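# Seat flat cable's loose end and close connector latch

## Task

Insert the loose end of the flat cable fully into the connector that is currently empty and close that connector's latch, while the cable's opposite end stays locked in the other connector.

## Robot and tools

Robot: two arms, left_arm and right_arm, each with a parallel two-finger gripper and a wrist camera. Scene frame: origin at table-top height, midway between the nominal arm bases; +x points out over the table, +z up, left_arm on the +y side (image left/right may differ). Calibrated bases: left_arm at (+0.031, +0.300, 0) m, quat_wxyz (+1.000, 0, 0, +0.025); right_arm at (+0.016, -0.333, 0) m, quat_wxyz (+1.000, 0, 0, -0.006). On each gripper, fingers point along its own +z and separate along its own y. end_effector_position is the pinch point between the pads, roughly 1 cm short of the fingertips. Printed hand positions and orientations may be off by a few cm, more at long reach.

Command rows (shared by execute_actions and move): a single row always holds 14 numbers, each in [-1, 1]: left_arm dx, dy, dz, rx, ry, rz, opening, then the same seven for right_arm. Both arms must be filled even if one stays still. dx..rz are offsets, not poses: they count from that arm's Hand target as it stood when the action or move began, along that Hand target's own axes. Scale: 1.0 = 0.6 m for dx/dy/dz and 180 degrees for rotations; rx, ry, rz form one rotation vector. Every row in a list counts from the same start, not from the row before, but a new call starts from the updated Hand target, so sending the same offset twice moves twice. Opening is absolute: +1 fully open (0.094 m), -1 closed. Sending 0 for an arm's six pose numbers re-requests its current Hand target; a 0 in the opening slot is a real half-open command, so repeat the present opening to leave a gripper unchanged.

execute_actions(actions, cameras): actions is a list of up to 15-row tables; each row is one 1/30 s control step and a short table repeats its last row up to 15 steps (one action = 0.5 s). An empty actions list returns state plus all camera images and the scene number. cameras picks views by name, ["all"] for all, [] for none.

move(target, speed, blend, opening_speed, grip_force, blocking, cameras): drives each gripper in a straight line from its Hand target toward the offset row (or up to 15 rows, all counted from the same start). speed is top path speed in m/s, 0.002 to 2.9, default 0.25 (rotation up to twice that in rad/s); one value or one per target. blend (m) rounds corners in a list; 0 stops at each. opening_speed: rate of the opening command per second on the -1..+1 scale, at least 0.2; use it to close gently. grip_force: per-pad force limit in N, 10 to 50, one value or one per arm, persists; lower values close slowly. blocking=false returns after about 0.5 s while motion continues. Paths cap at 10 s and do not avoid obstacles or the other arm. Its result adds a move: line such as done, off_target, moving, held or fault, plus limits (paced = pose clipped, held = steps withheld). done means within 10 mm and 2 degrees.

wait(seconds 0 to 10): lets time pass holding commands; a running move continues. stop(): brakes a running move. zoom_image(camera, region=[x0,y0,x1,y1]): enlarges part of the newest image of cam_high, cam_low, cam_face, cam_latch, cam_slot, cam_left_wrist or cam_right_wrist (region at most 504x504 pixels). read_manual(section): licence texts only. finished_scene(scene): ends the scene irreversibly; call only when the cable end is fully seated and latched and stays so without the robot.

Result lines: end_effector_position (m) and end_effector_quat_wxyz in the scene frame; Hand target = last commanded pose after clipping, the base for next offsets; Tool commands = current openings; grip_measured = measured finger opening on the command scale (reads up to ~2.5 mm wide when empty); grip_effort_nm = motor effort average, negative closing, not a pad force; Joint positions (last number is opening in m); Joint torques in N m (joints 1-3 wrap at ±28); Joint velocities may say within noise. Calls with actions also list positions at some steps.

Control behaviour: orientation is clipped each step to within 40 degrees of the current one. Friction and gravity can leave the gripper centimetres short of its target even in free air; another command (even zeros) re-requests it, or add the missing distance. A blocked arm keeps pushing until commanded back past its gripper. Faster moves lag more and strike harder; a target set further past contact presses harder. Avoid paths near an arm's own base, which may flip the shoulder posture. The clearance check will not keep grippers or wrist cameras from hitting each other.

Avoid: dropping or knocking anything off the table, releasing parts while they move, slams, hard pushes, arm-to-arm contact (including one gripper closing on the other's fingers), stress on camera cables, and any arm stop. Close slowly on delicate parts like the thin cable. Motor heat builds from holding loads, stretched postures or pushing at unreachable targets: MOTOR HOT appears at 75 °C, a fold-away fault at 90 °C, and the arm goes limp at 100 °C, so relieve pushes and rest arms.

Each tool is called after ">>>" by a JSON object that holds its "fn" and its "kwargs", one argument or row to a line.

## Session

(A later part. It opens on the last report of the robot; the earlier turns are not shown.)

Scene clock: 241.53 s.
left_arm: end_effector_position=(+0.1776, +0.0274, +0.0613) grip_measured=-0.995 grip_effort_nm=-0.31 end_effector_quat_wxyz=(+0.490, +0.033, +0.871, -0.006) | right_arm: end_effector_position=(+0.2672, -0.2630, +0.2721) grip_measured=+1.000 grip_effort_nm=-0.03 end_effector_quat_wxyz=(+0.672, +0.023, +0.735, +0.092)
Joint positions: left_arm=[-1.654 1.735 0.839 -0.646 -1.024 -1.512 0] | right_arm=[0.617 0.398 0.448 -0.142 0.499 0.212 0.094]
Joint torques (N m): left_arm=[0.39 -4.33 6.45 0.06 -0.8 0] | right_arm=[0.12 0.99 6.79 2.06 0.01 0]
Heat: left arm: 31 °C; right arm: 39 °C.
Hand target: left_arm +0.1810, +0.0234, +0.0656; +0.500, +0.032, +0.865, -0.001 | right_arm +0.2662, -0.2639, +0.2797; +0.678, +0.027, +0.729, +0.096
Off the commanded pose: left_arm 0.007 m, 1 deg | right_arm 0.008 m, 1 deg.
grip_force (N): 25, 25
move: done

>>> {"fn": "move", "kwargs": {
  "target": [0,0.0014,0,-0.0009,0.0001,0.0015,-1,0,0,0,0,0,0,1],
  "speed": 0.05,
  "cameras": ["cam_latch","cam_slot"]
}}

>>> {"fn": "zoom_image", "kwargs": {
  "camera": "cam_latch",
  "region": [360, 140, 540, 250]
}}

>>> {"fn": "zoom_image", "kwargs": {
  "camera": "cam_slot",
  "region": [290, 140, 510, 340]
}}

Scene clock: 245.77 s.
left_arm: end_effector_position=(+0.1776, +0.0284, +0.0613) grip_measured=-0.995 grip_effort_nm=-0.31 end_effector_quat_wxyz=(+0.490, +0.034, +0.871, -0.003) | right_arm: end_effector_position=(+0.2672, -0.2630, +0.2721) grip_measured=+1.000 grip_effort_nm=-0.03 end_effector_quat_wxyz=(+0.672, +0.023, +0.735, +0.092)
Joint positions: left_arm=[-1.654 1.735 0.839 -0.652 -1.024 -1.512 0] | right_arm=[0.617 0.398 0.448 -0.142 0.499 0.212 0.094]
Joint torques (N m): left_arm=[0.49 -4.31 6.5 0.09 -0.81 0] | right_arm=[-0.05 1.03 6.8 2.1 -0.02 -0.03]
Heat: left arm: 31 °C; right arm: 40 °C.
Hand target: left_arm +0.1810, +0.0243, +0.0656; +0.500, +0.033, +0.865, +0.001 | right_arm +0.2662, -0.2639, +0.2797; +0.678, +0.027, +0.729, +0.096
Off the commanded pose: left_arm 0.007 m, 1 deg | right_arm 0.008 m, 1 deg.
grip_force (N): 25, 25
move: done
Images, in order (width x height): cam_latch 672x504, cam_slot 672x504.

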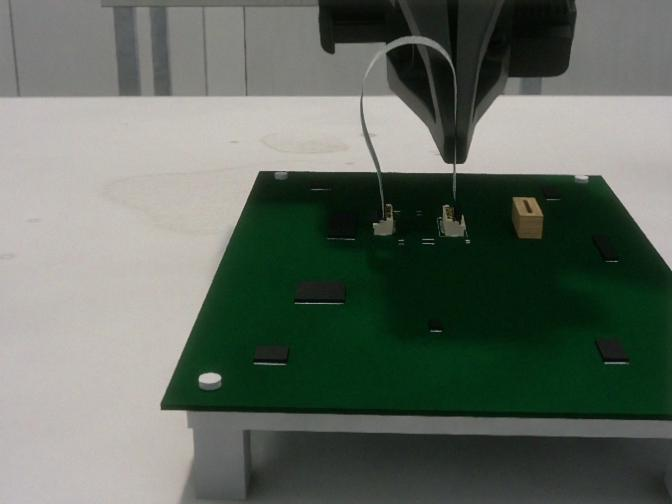

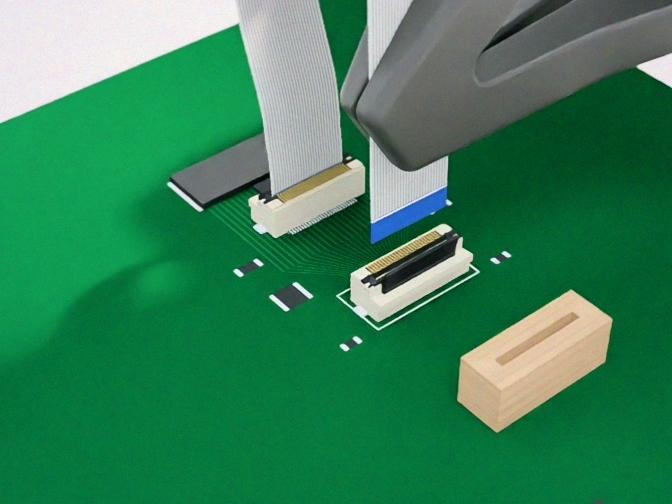

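Scaled by 2.800.

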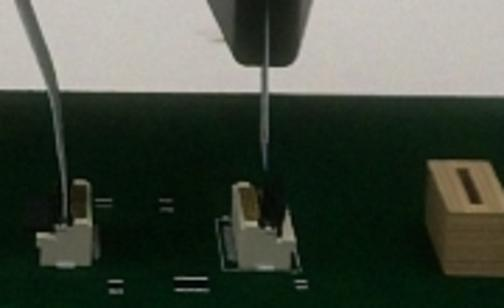

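Scaled by 2.291.

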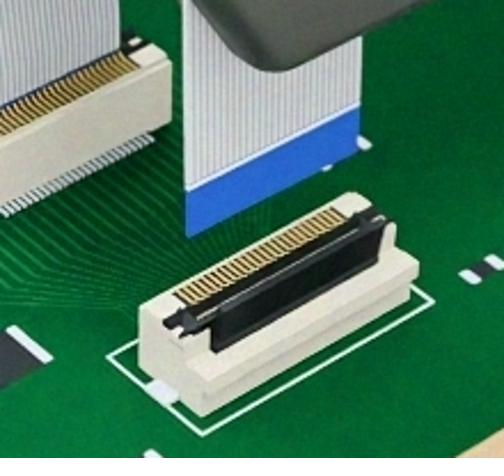

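>>> {"fn": "move", "kwargs": {
  "target": [0.0058,-0.0008,0.0033,-0.0013,0.0001,0.0022,-1,0,0,0,0,0,0,1],
  "speed": 0.04,
  "cameras": ["cam_latch","cam_slot"]
}}

>>> {"fn": "zoom_image", "kwargs": {
  "camera": "cam_latch",
  "region": [360, 140, 540, 250]
}}

>>> {"fn": "zoom_image", "kwargs": {
  "camera": "cam_slot",
  "region": [290, 140, 510, 340]
}}

Scene clock: 256.63 s.
left_arm: end_effector_position=(+0.1777, +0.0295, +0.0569) grip_measured=-0.995 grip_effort_nm=-0.31 end_effector_quat_wxyz=(+0.490, +0.039, +0.871, +0.005) | right_arm: end_effector_position=(+0.2672, -0.2630, +0.2721) grip_measured=+1.000 grip_effort_nm=-0.03 end_effector_quat_wxyz=(+0.672, +0.023, +0.735, +0.092)
Joint positions: left_arm=[-1.654 1.753 0.839 -0.653 -1.024 -1.512 0] | right_arm=[0.617 0.398 0.448 -0.142 0.499 0.212 0.094]
Joint torques (N m): left_arm=[0.44 -4.49 6.45 0.12 -0.8 -0.02] | right_arm=[-0.02 1.02 6.74 2.11 0.02 -0.01]
Heat: left arm: 31 °C; right arm: 40 °C.
Hand target: left_arm +0.1810, +0.0239, +0.0616; +0.500, +0.035, +0.865, +0.005 | right_arm +0.2662, -0.2639, +0.2797; +0.678, +0.027, +0.729, +0.096
Off the commanded pose: left_arm 0.008 m, 1 deg | right_arm 0.008 m, 1 deg.
grip_force (N): 25, 25
move: done
Images, in order (width x height): cam_latch 672x504, cam_slot 672x504.

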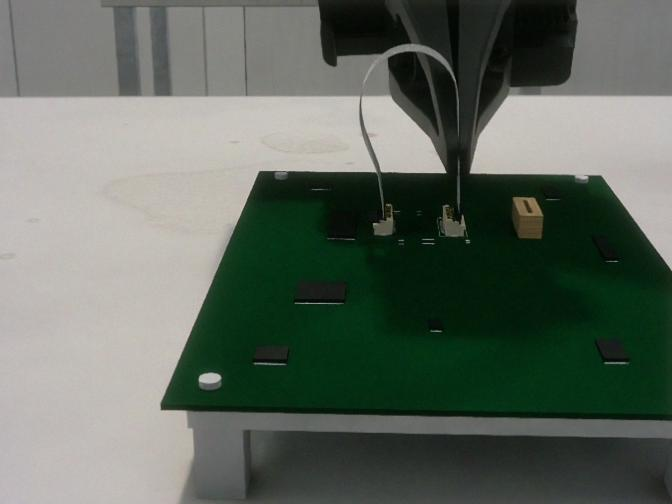

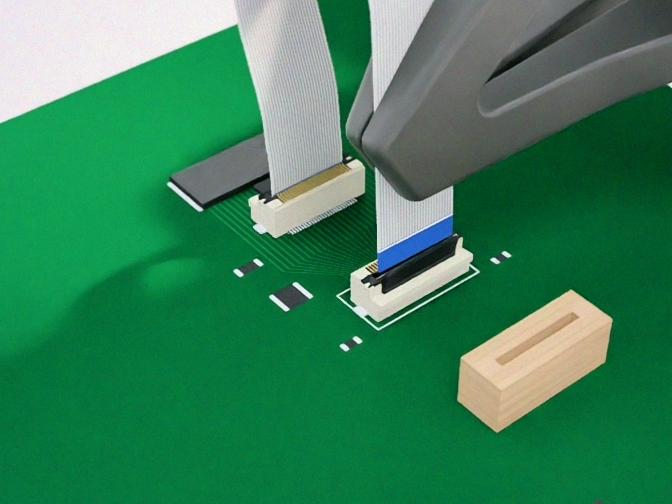

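Scaled by 2.800.

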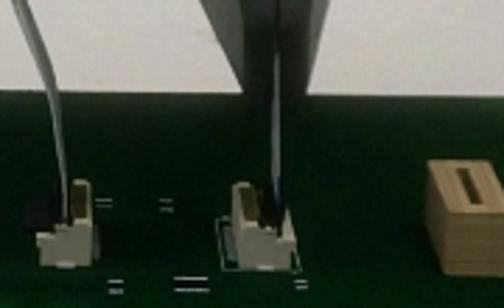

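Scaled by 2.291.

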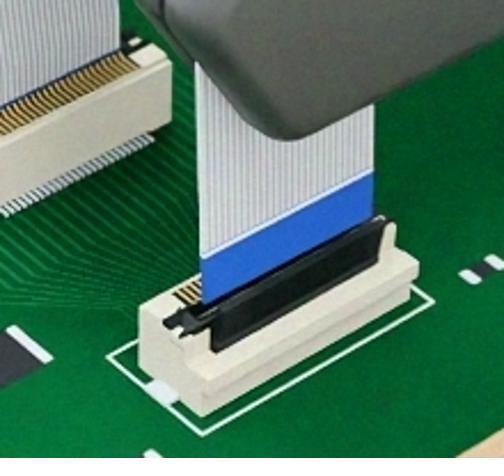

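>>> {"fn": "move", "kwargs": {
  "target": [0,-0.0059,0.0,0.0035,-0.0004,-0.006,-1,0,0,0,0,0,0,1],
  "speed": 0.04,
  "cameras": ["cam_latch","cam_slot"]
}}

>>> {"fn": "zoom_image", "kwargs": {
  "camera": "cam_latch",
  "region": [360, 140, 540, 250]
}}

>>> {"fn": "zoom_image", "kwargs": {
  "camera": "cam_slot",
  "region": [290, 140, 510, 340]
}}

Scene clock: 264.27 s.
left_arm: end_effector_position=(+0.1776, +0.0285, +0.0569) grip_measured=-0.995 grip_effort_nm=-0.31 end_effector_quat_wxyz=(+0.490, +0.037, +0.871, +0.002) | right_arm: end_effector_position=(+0.2672, -0.2630, +0.2721) grip_measured=+1.000 grip_effort_nm=-0.03 end_effector_quat_wxyz=(+0.672, +0.023, +0.735, +0.092)
Joint positions: left_arm=[-1.654 1.753 0.839 -0.647 -1.024 -1.512 0] | right_arm=[0.617 0.398 0.448 -0.142 0.499 0.212 0.094]
Joint torques (N m): left_arm=[0.34 -4.42 6.46 0.27 -0.82 -0.05] | right_arm=[-0.02 1.06 6.93 2.11 0.02 0]
Heat: left arm: 31 °C; right arm: 40 °C.
Hand target: left_arm +0.1808, +0.0204, +0.0614; +0.500, +0.030, +0.865, -0.005 | right_arm +0.2662, -0.2639, +0.2797; +0.678, +0.027, +0.729, +0.096
Off the commanded pose: left_arm 0.010 m, 2 deg | right_arm 0.008 m, 1 deg.
grip_force (N): 25, 25
move: done
Images, in order (width x height): cam_latch 672x504, cam_slot 672x504.

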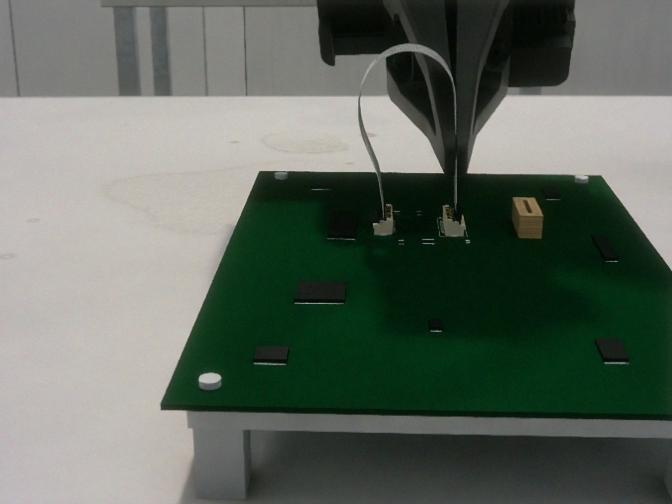

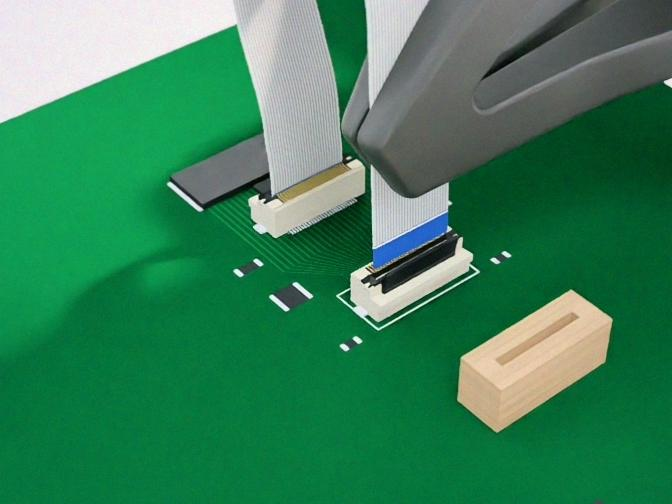

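Scaled by 2.800.

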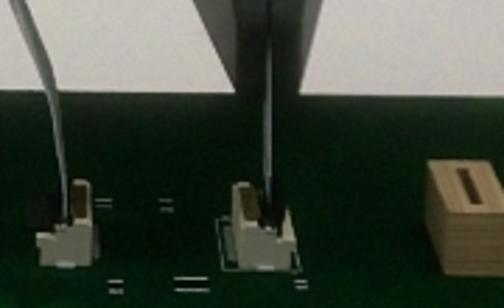

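Scaled by 2.291.

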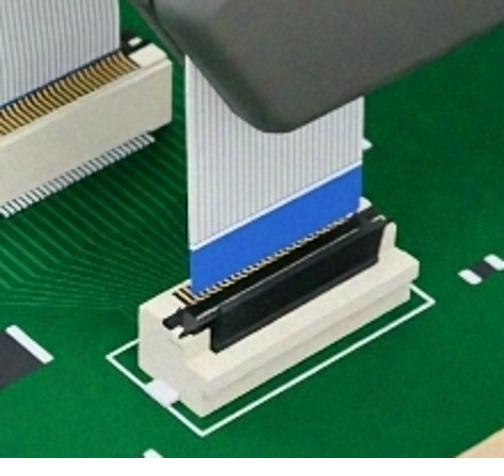

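>>> {"fn": "move", "kwargs": {
  "target": [0.0073,-0.0008,0.0041,-0.0015,0.0002,0.0026,-1,0,0,0,0,0,0,1],
  "speed": 0.03,
  "cameras": ["cam_latch","cam_slot","cam_face"]
}}

>>> {"fn": "zoom_image", "kwargs": {
  "camera": "cam_latch",
  "region": [360, 140, 540, 250]
}}

>>> {"fn": "zoom_image", "kwargs": {
  "camera": "cam_slot",
  "region": [290, 140, 510, 340]
}}

Scene clock: 269.70 s.
left_arm: end_effector_position=(+0.1780, +0.0265, +0.0543) grip_measured=-0.995 grip_effort_nm=-0.31 end_effector_quat_wxyz=(+0.492, +0.038, +0.870, +0.003) | right_arm: end_effector_position=(+0.2672, -0.2630, +0.2721) grip_measured=+1.000 grip_effort_nm=-0.03 end_effector_quat_wxyz=(+0.672, +0.023, +0.735, +0.092)
Joint positions: left_arm=[-1.654 1.77 0.844 -0.637 -1.028 -1.512 0] | right_arm=[0.617 0.398 0.448 -0.142 0.499 0.212 0.094]
Joint torques (N m): left_arm=[0.32 -4.33 5.98 0.29 -0.75 -0.04] | right_arm=[-0.1 0.94 6.87 2.09 0.06 0.03]
Heat: left arm: 31 °C; right arm: 40 °C.
Hand target: left_arm +0.1807, +0.0200, +0.0564; +0.500, +0.032, +0.865, -0.001 | right_arm +0.2662, -0.2639, +0.2797; +0.678, +0.027, +0.729, +0.096
Off the commanded pose: left_arm 0.007 m, 1 deg | right_arm 0.008 m, 1 deg.
grip_force (N): 25, 25
move: done
Images, in order (width x height): cam_face 672x504, cam_latch 672x504, cam_slot 672x504.

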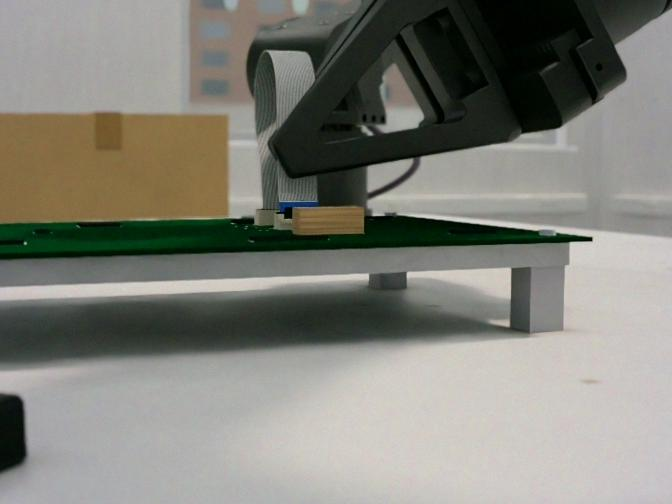

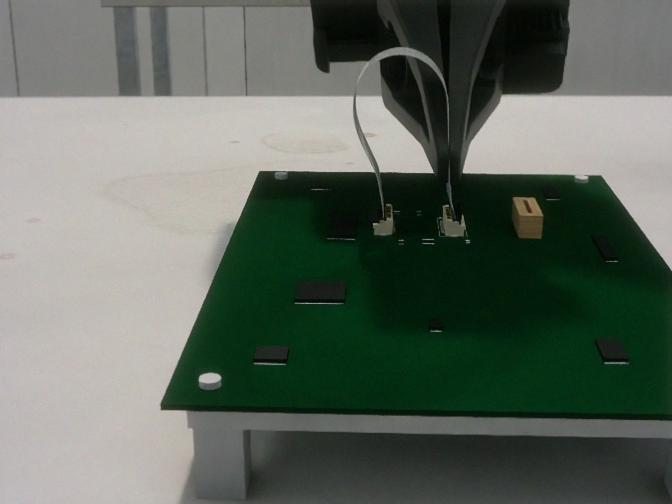

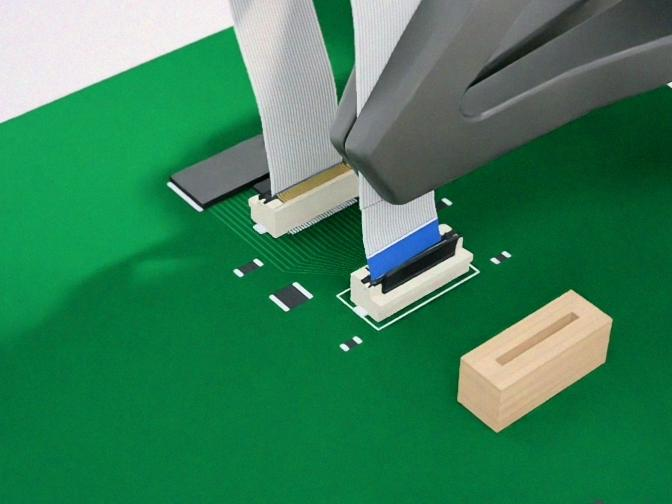

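Scaled by 2.800.

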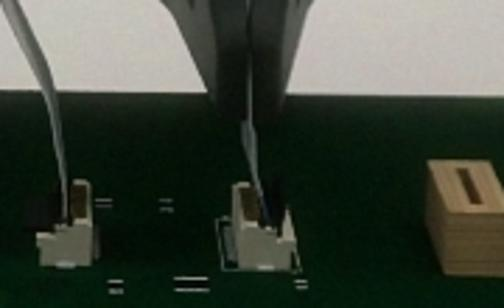

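Scaled by 2.291.

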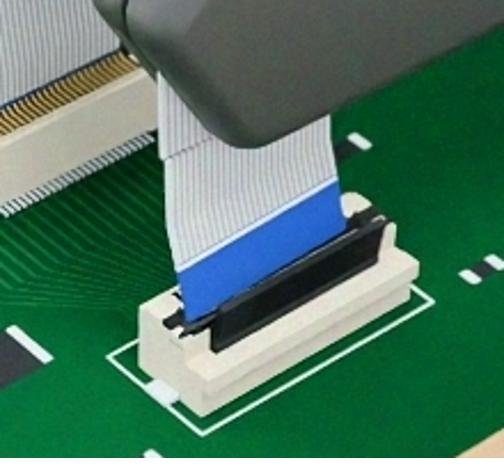

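>>> {"fn": "move", "kwargs": {
  "target": [0,0.008,0,-0.0047,0.0005,0.0083,-1,0,0,0,0,0,0,1],
  "speed": 0.03,
  "cameras": ["cam_latch","cam_slot"]
}}

>>> {"fn": "zoom_image", "kwargs": {
  "camera": "cam_latch",
  "region": [360, 140, 540, 250]
}}

>>> {"fn": "zoom_image", "kwargs": {
  "camera": "cam_slot",
  "region": [290, 140, 510, 340]
}}

Scene clock: 274.10 s.
left_arm: end_effector_position=(+0.1780, +0.0272, +0.0544) grip_measured=-0.995 grip_effort_nm=-0.31 end_effector_quat_wxyz=(+0.492, +0.039, +0.870, +0.005) | right_arm: end_effector_position=(+0.2672, -0.2630, +0.2721) grip_measured=+1.000 grip_effort_nm=-0.03 end_effector_quat_wxyz=(+0.672, +0.023, +0.735, +0.092)
Joint positions: left_arm=[-1.654 1.77 0.844 -0.641 -1.028 -1.512 0] | right_arm=[0.617 0.398 0.448 -0.142 0.499 0.212 0.094]
Joint torques (N m): left_arm=[0.47 -4.45 5.93 0.07 -0.74 -0.01] | right_arm=[0.02 0.96 6.83 2.08 0.05 -0.02]
Heat: left arm: 31 °C; right arm: 40 °C.
Hand target: left_arm +0.1810, +0.0248, +0.0566; +0.499, +0.040, +0.865, +0.012 | right_arm +0.2662, -0.2639, +0.2797; +0.678, +0.027, +0.729, +0.096
Off the commanded pose: left_arm 0.004 m, 1 deg | right_arm 0.008 m, 1 deg.
grip_force (N): 25, 25
move: done
Images, in order (width x height): cam_latch 672x504, cam_slot 672x504.

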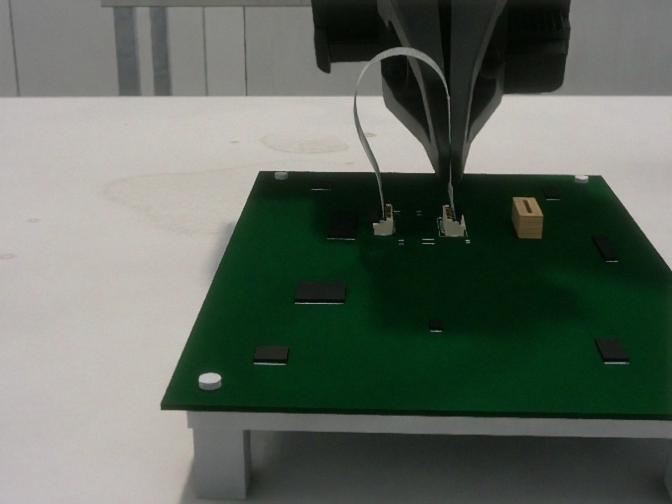

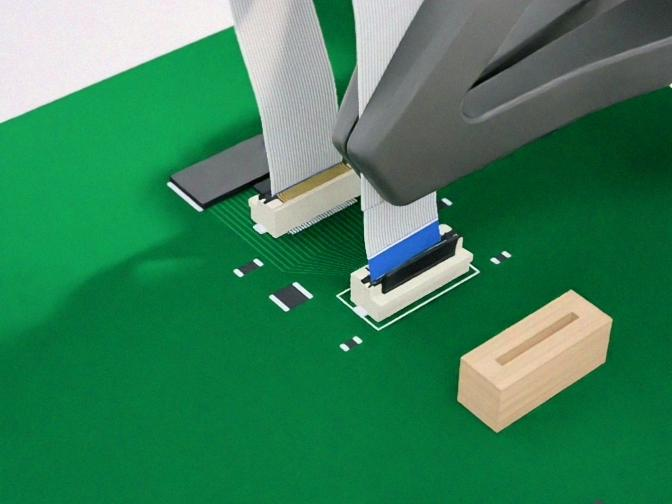

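Scaled by 2.800.

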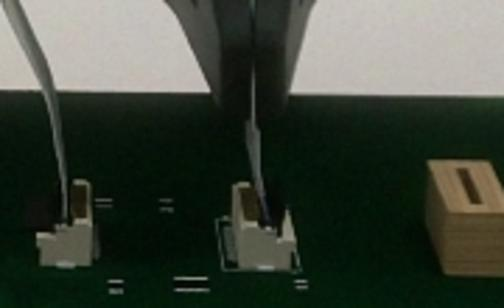

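Scaled by 2.291.

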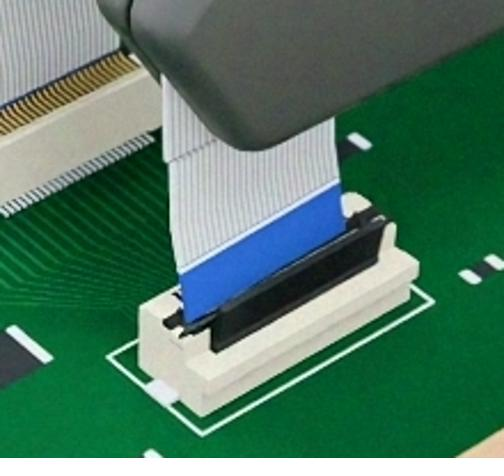

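>>> {"fn": "move", "kwargs": {
  "target": [0,0.003,0,-0.0017,0.0002,0.003,-1,0,0,0,0,0,0,1],
  "speed": 0.03,
  "cameras": ["cam_latch","cam_slot"]
}}

>>> {"fn": "zoom_image", "kwargs": {
  "camera": "cam_latch",
  "region": [400, 150, 520, 250]
}}

>>> {"fn": "zoom_image", "kwargs": {
  "camera": "cam_slot",
  "region": [330, 180, 490, 340]
}}

Scene clock: 279.33 s.
left_arm: end_effector_position=(+0.1781, +0.0289, +0.0545) grip_measured=-0.995 grip_effort_nm=-0.31 end_effector_quat_wxyz=(+0.492, +0.041, +0.869, +0.009) | right_arm: end_effector_position=(+0.2672, -0.2630, +0.2721) grip_measured=+1.000 grip_effort_nm=-0.03 end_effector_quat_wxyz=(+0.672, +0.023, +0.735, +0.092)
Joint positions: left_arm=[-1.654 1.77 0.844 -0.652 -1.029 -1.512 0] | right_arm=[0.617 0.398 0.448 -0.142 0.499 0.212 0.094]
Joint torques (N m): left_arm=[0.5 -4.51 5.89 0.04 -0.73 0.01] | right_arm=[0.1 0.94 6.89 2.09 0.07 0]
Heat: left arm: 31 °C; right arm: 40 °C.
Hand target: left_arm +0.1811, +0.0266, +0.0567; +0.499, +0.043, +0.865, +0.017 | right_arm +0.2662, -0.2639, +0.2797; +0.678, +0.027, +0.729, +0.096
Off the commanded pose: left_arm 0.004 m, 1 deg | right_arm 0.008 m, 1 deg.
grip_force (N): 25, 25
move: done
Images, in order (width x height): cam_latch 672x504, cam_slot 672x504.

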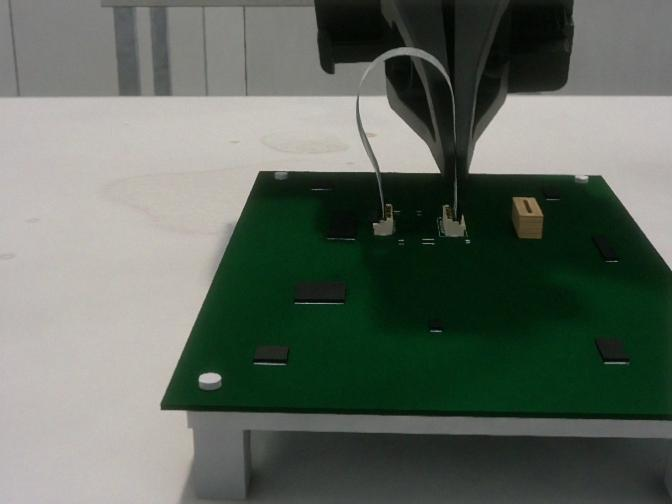

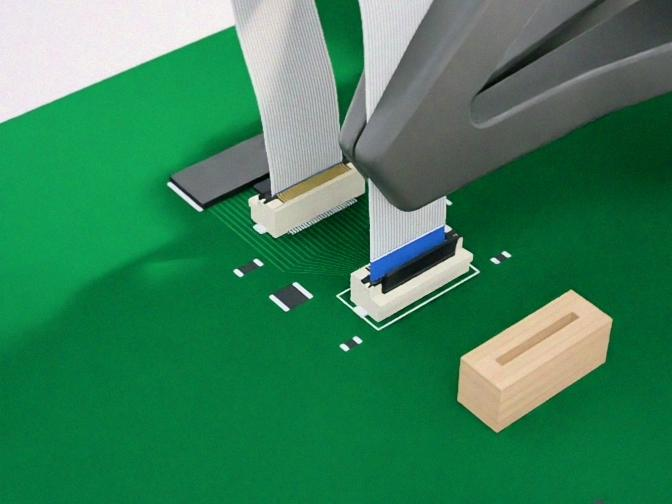

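Scaled by 4.200.

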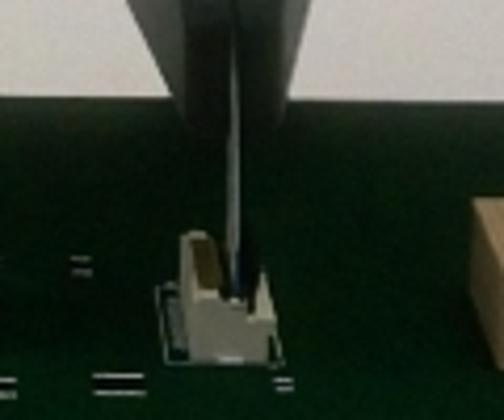

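Scaled by 3.150.

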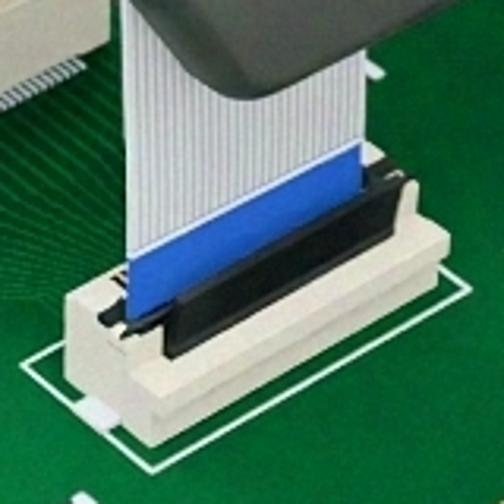

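>>> {"fn": "move", "kwargs": {
  "target": [0.0072,-0.0033,0.0043,0,0,0,-1,0,0,0,0,0,0,1],
  "speed": 0.02,
  "cameras": ["cam_latch","cam_slot"]
}}

>>> {"fn": "zoom_image", "kwargs": {
  "camera": "cam_latch",
  "region": [400, 150, 520, 250]
}}

>>> {"fn": "zoom_image", "kwargs": {
  "camera": "cam_slot",
  "region": [330, 180, 490, 340]
}}

Scene clock: 287.27 s.
left_arm: end_effector_position=(+0.1796, +0.0297, +0.0541) grip_measured=-0.995 grip_effort_nm=-0.31 end_effector_quat_wxyz=(+0.499, +0.044, +0.865, +0.015) | right_arm: end_effector_position=(+0.2672, -0.2630, +0.2721) grip_measured=+1.000 grip_effort_nm=-0.03 end_effector_quat_wxyz=(+0.672, +0.023, +0.735, +0.092)
Joint positions: left_arm=[-1.654 1.782 0.844 -0.652 -1.045 -1.512 0] | right_arm=[0.617 0.398 0.448 -0.142 0.499 0.212 0.094]
Joint torques (N m): left_arm=[0.47 -3.99 5.75 0.2 -0.55 0] | right_arm=[0.14 1.03 6.97 2.12 -0.01 0]
Heat: left arm: 31 °C; right arm: 40 °C.
Hand target: left_arm +0.1811, +0.0249, +0.0516; +0.499, +0.042, +0.865, +0.017 | right_arm +0.2662, -0.2639, +0.2797; +0.678, +0.027, +0.729, +0.096
Off the commanded pose: left_arm 0.006 m, 0 deg | right_arm 0.008 m, 1 deg.
grip_force (N): 25, 25
move: done
Images, in order (width x height): cam_latch 672x504, cam_slot 672x504.

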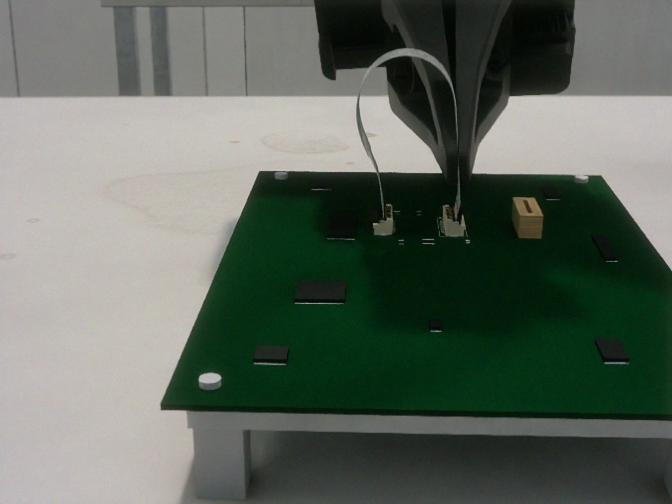

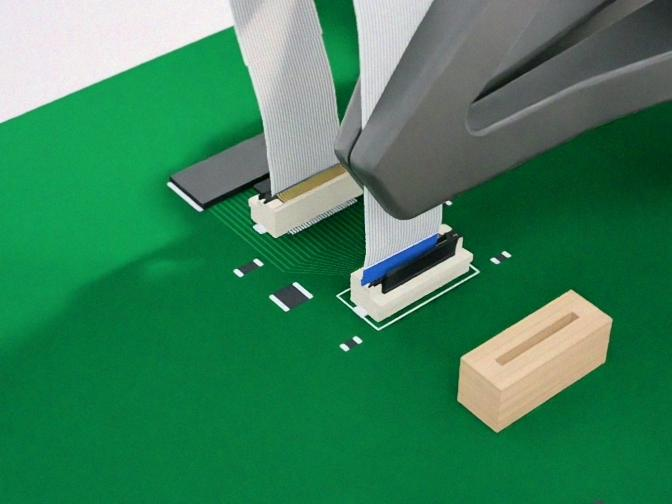

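Scaled by 4.200.

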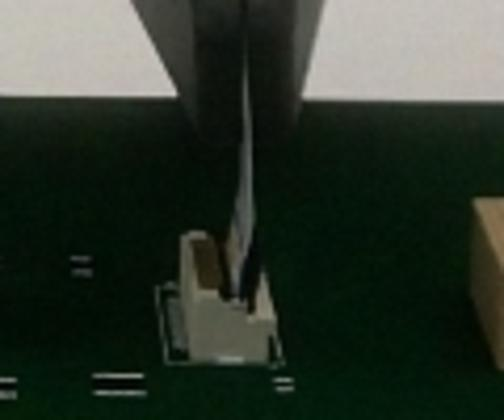

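Scaled by 3.150.

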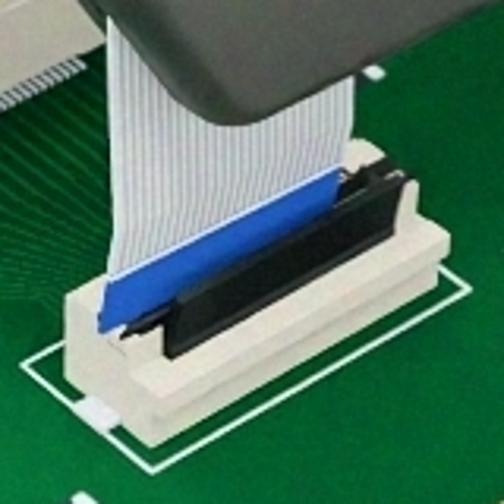

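>>> {"fn": "move", "kwargs": {
  "target": [-0.0078,0.004,-0.0125,0,0,0,-1,0,0,0,0,0,0,1],
  "speed": 0.03,
  "cameras": ["cam_latch","cam_slot"]
}}

>>> {"fn": "zoom_image", "kwargs": {
  "camera": "cam_latch",
  "region": [400, 150, 520, 250]
}}

>>> {"fn": "zoom_image", "kwargs": {
  "camera": "cam_slot",
  "region": [330, 180, 490, 340]
}}

Scene clock: 301.30 s.
left_arm: end_effector_position=(+0.1782, +0.0314, +0.0547) grip_measured=-0.995 grip_effort_nm=-0.31 end_effector_quat_wxyz=(+0.495, +0.043, +0.867, +0.019) | right_arm: end_effector_position=(+0.2672, -0.2630, +0.2721) grip_measured=+1.000 grip_effort_nm=-0.03 end_effector_quat_wxyz=(+0.672, +0.023, +0.735, +0.092)
Joint positions: left_arm=[-1.656 1.782 0.853 -0.684 -1.037 -1.53 0] | right_arm=[0.617 0.398 0.448 -0.142 0.499 0.212 0.094]
Joint torques (N m): left_arm=[-0.73 -5.46 5.96 -0.06 -0.65 -0.11] | right_arm=[-0.01 0.94 6.82 2.1 0.01 0]
Heat: left arm: 30 °C; right arm: 40 °C.
Hand target: left_arm +0.1770, +0.0271, +0.0595; +0.499, +0.042, +0.865, +0.017 | right_arm +0.2662, -0.2639, +0.2797; +0.678, +0.027, +0.729, +0.096
Off the commanded pose: left_arm 0.007 m, 1 deg | right_arm 0.008 m, 1 deg.
grip_force (N): 25, 25
move: done
Images, in order (width x height): cam_latch 672x504, cam_slot 672x504.

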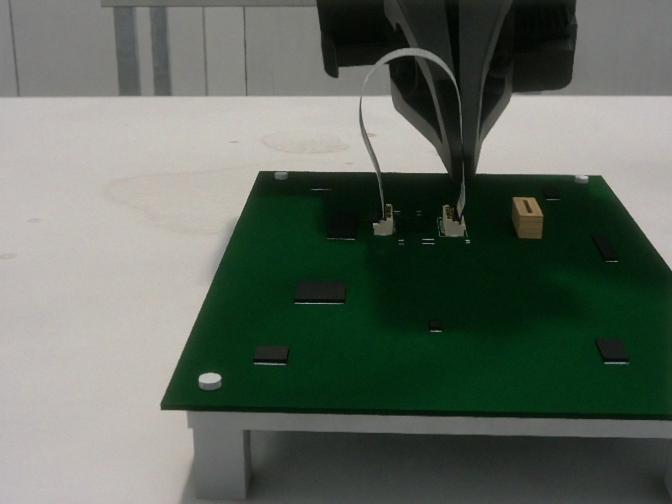

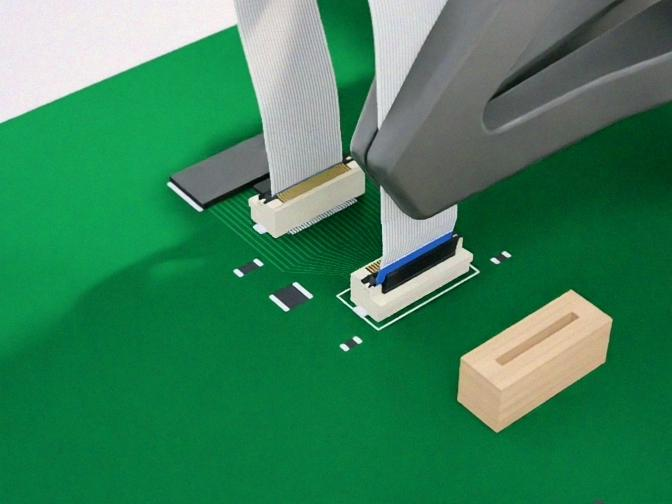

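Scaled by 4.200.

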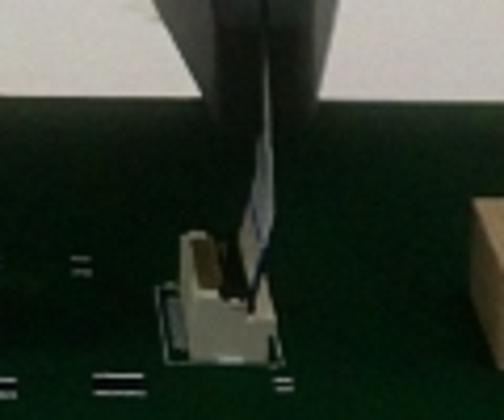

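Scaled by 3.150.

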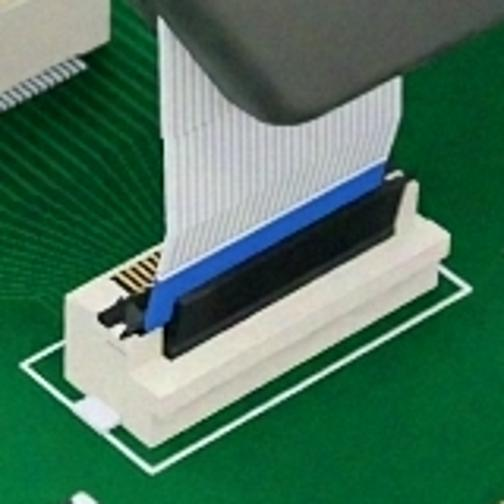

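>>> {"fn": "move", "kwargs": {
  "target": [0,-0.0092,0,0.0054,-0.0006,-0.0093,-1,0,0,0,0,0,0,1],
  "speed": 0.03,
  "cameras": ["cam_latch","cam_slot"]
}}

>>> {"fn": "zoom_image", "kwargs": {
  "camera": "cam_latch",
  "region": [400, 150, 520, 250]
}}

>>> {"fn": "zoom_image", "kwargs": {
  "camera": "cam_slot",
  "region": [330, 180, 490, 340]
}}

Scene clock: 309.03 s.
left_arm: end_effector_position=(+0.1781, +0.0304, +0.0545) grip_measured=-0.995 grip_effort_nm=-0.31 end_effector_quat_wxyz=(+0.495, +0.040, +0.868, +0.016) | right_arm: end_effector_position=(+0.2672, -0.2630, +0.2721) grip_measured=+1.000 grip_effort_nm=-0.03 end_effector_quat_wxyz=(+0.672, +0.023, +0.735, +0.092)
Joint positions: left_arm=[-1.656 1.782 0.853 -0.677 -1.036 -1.534 0] | right_arm=[0.617 0.398 0.448 -0.142 0.499 0.212 0.094]
Joint torques (N m): left_arm=[-0.87 -5.42 5.98 0.18 -0.67 -0.13] | right_arm=[0.14 0.92 6.82 2.05 0.02 -0.01]
Heat: left arm: 31 °C; right arm: 41 °C.
Hand target: left_arm +0.1766, +0.0216, +0.0591; +0.500, +0.034, +0.865, +0.002 | right_arm +0.2662, -0.2639, +0.2797; +0.678, +0.027, +0.729, +0.096
Off the commanded pose: left_arm 0.010 m, 2 deg | right_arm 0.008 m, 1 deg.
grip_force (N): 25, 25
move: done
Images, in order (width x height): cam_latch 672x504, cam_slot 672x504.

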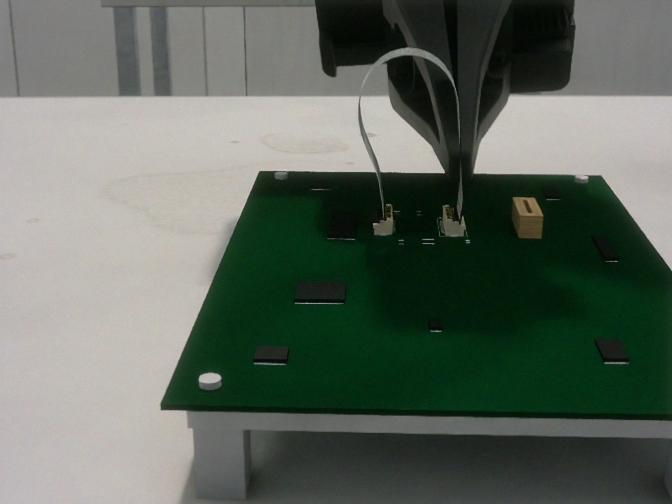

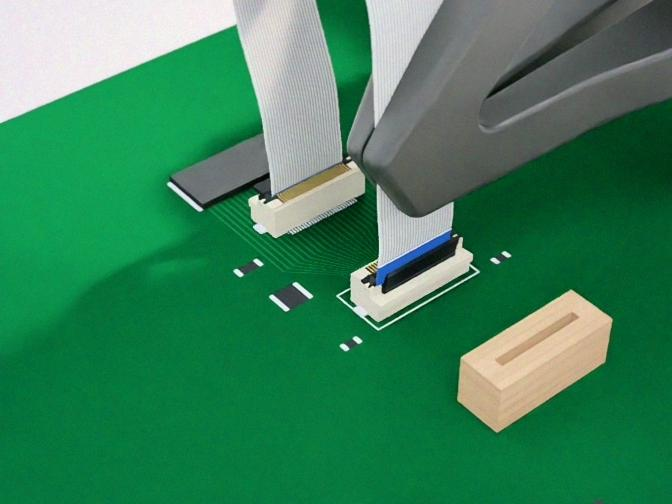

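Scaled by 4.200.

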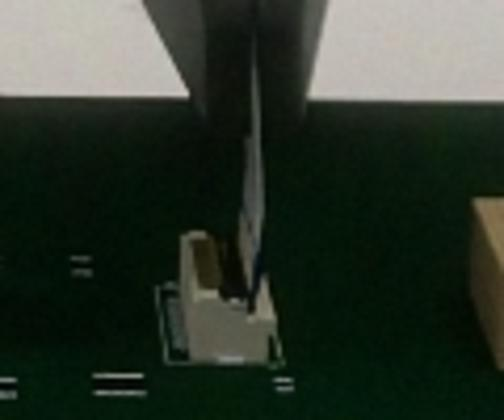

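Scaled by 3.150.

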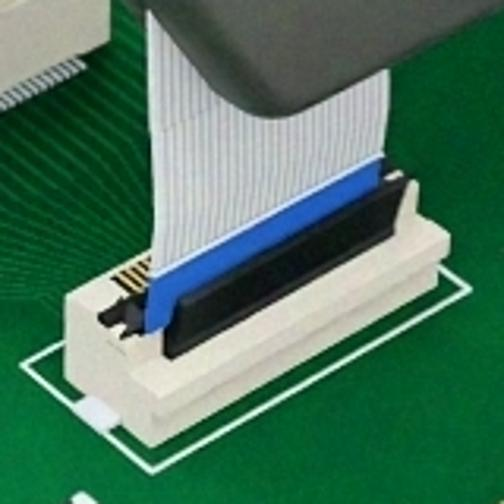

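>>> {"fn": "move", "kwargs": {
  "target": [0,-0.0034,0,0.002,-0.0002,-0.0034,-1,0,0,0,0,0,0,1],
  "speed": 0.03,
  "cameras": ["cam_latch","cam_slot"]
}}

>>> {"fn": "zoom_image", "kwargs": {
  "camera": "cam_latch",
  "region": [400, 150, 520, 250]
}}

>>> {"fn": "zoom_image", "kwargs": {
  "camera": "cam_slot",
  "region": [330, 180, 490, 340]
}}

Scene clock: 312.47 s.
left_arm: end_effector_position=(+0.1778, +0.0291, +0.0541) grip_measured=-0.995 grip_effort_nm=-0.31 end_effector_quat_wxyz=(+0.494, +0.038, +0.869, +0.012) | right_arm: end_effector_position=(+0.2672, -0.2630, +0.2721) grip_measured=+1.000 grip_effort_nm=-0.03 end_effector_quat_wxyz=(+0.672, +0.023, +0.735, +0.092)
Joint positions: left_arm=[-1.656 1.782 0.853 -0.669 -1.033 -1.535 0] | right_arm=[0.617 0.398 0.448 -0.142 0.499 0.212 0.094]
Joint torques (N m): left_arm=[-0.87 -5.41 6 0.23 -0.71 -0.12] | right_arm=[-0.05 1.02 6.87 2.07 0.02 -0.01]
Heat: left arm: 31 °C; right arm: 41 °C.
Hand target: left_arm +0.1765, +0.0195, +0.0590; +0.500, +0.031, +0.866, -0.003 | right_arm +0.2662, -0.2639, +0.2797; +0.678, +0.027, +0.729, +0.096
Off the commanded pose: left_arm 0.011 m, 2 deg | right_arm 0.008 m, 1 deg.
grip_force (N): 25, 25
move: off_target (left_arm)
Images, in order (width x height): cam_latch 672x504, cam_slot 672x504.

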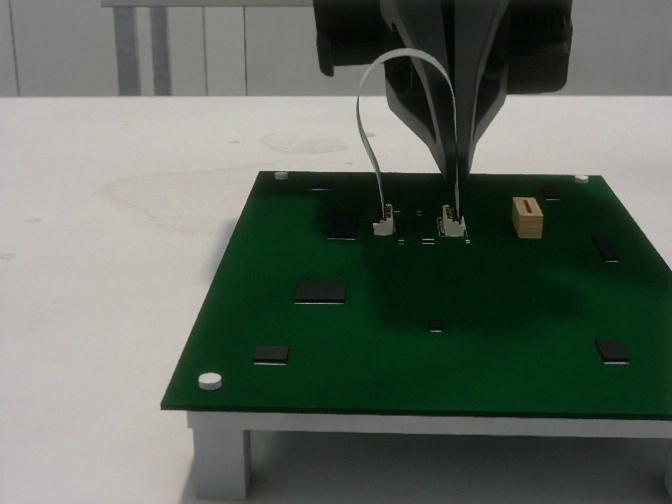

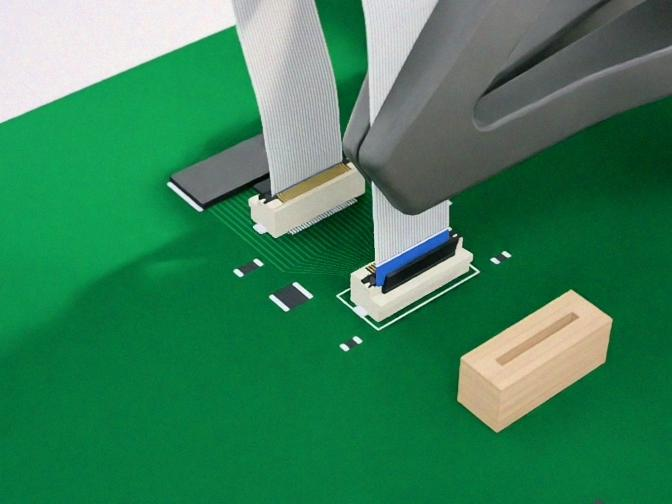

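Scaled by 4.200.

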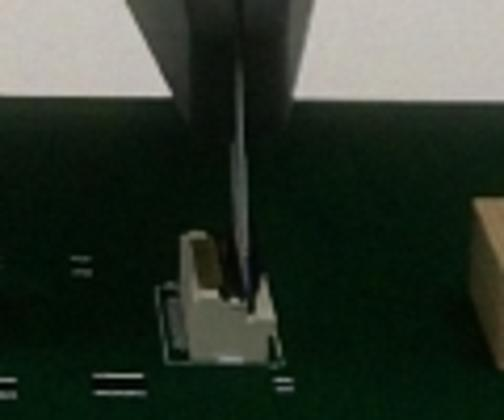

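Scaled by 3.150.

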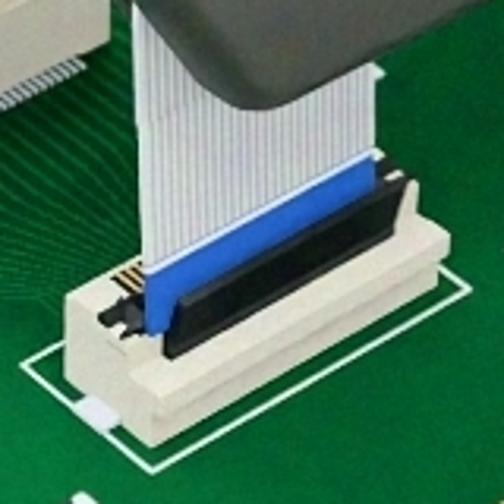

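>>> {"fn": "move", "kwargs": {
  "target": [0.0112,0,0.0073,-0.0013,0.0001,0.0022,-1,0,0,0,0,0,0,1],
  "speed": 0.02,
  "cameras": ["cam_latch","cam_slot"]
}}

>>> {"fn": "zoom_image", "kwargs": {
  "camera": "cam_latch",
  "region": [400, 150, 520, 250]
}}

>>> {"fn": "zoom_image", "kwargs": {
  "camera": "cam_slot",
  "region": [330, 180, 490, 340]
}}

Scene clock: 320.83 s.
left_arm: end_effector_position=(+0.1779, +0.0259, +0.0520) grip_measured=-0.995 grip_effort_nm=-0.31 end_effector_quat_wxyz=(+0.495, +0.034, +0.868, +0.006) | right_arm: end_effector_position=(+0.2672, -0.2630, +0.2721) grip_measured=+1.000 grip_effort_nm=-0.03 end_effector_quat_wxyz=(+0.672, +0.023, +0.735, +0.092)
Joint positions: left_arm=[-1.656 1.791 0.853 -0.646 -1.035 -1.535 0] | right_arm=[0.617 0.398 0.448 -0.142 0.499 0.212 0.094]
Joint torques (N m): left_arm=[-0.69 -4.37 5.2 0.27 -0.66 -0.08] | right_arm=[0.06 1.17 6.93 2.11 0.03 0.02]
Heat: left arm: 31 °C; right arm: 41 °C.
Hand target: left_arm +0.1770, +0.0198, +0.0509; +0.500, +0.033, +0.865, +0.000 | right_arm +0.2662, -0.2639, +0.2797; +0.678, +0.027, +0.729, +0.096
Off the commanded pose: left_arm 0.006 m, 1 deg | right_arm 0.008 m, 1 deg.
grip_force (N): 25, 25
move: done
Images, in order (width x height): cam_latch 672x504, cam_slot 672x504.

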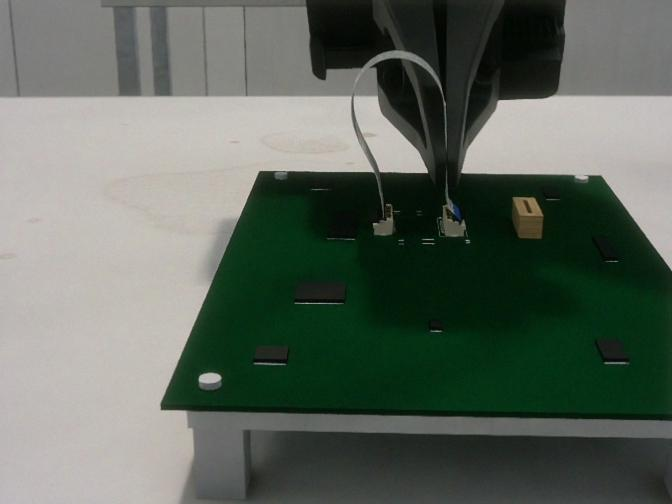

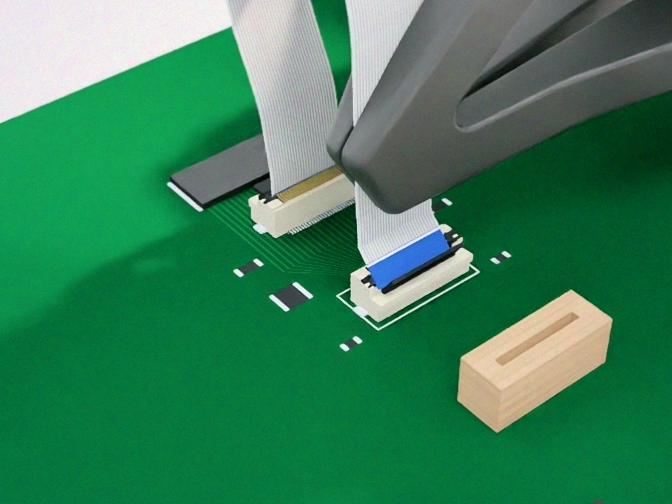

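Scaled by 4.200.

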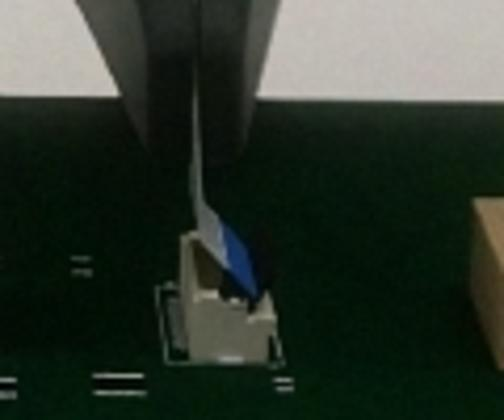

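Scaled by 3.150.

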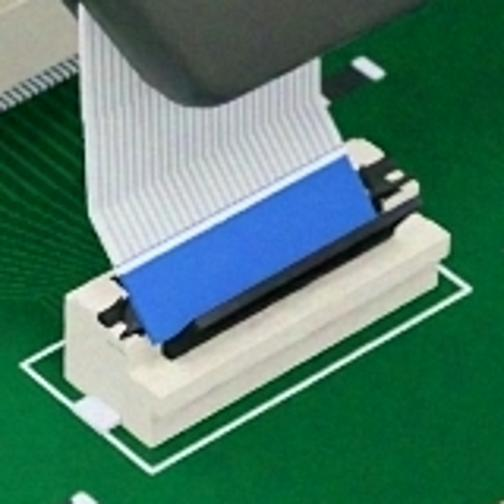

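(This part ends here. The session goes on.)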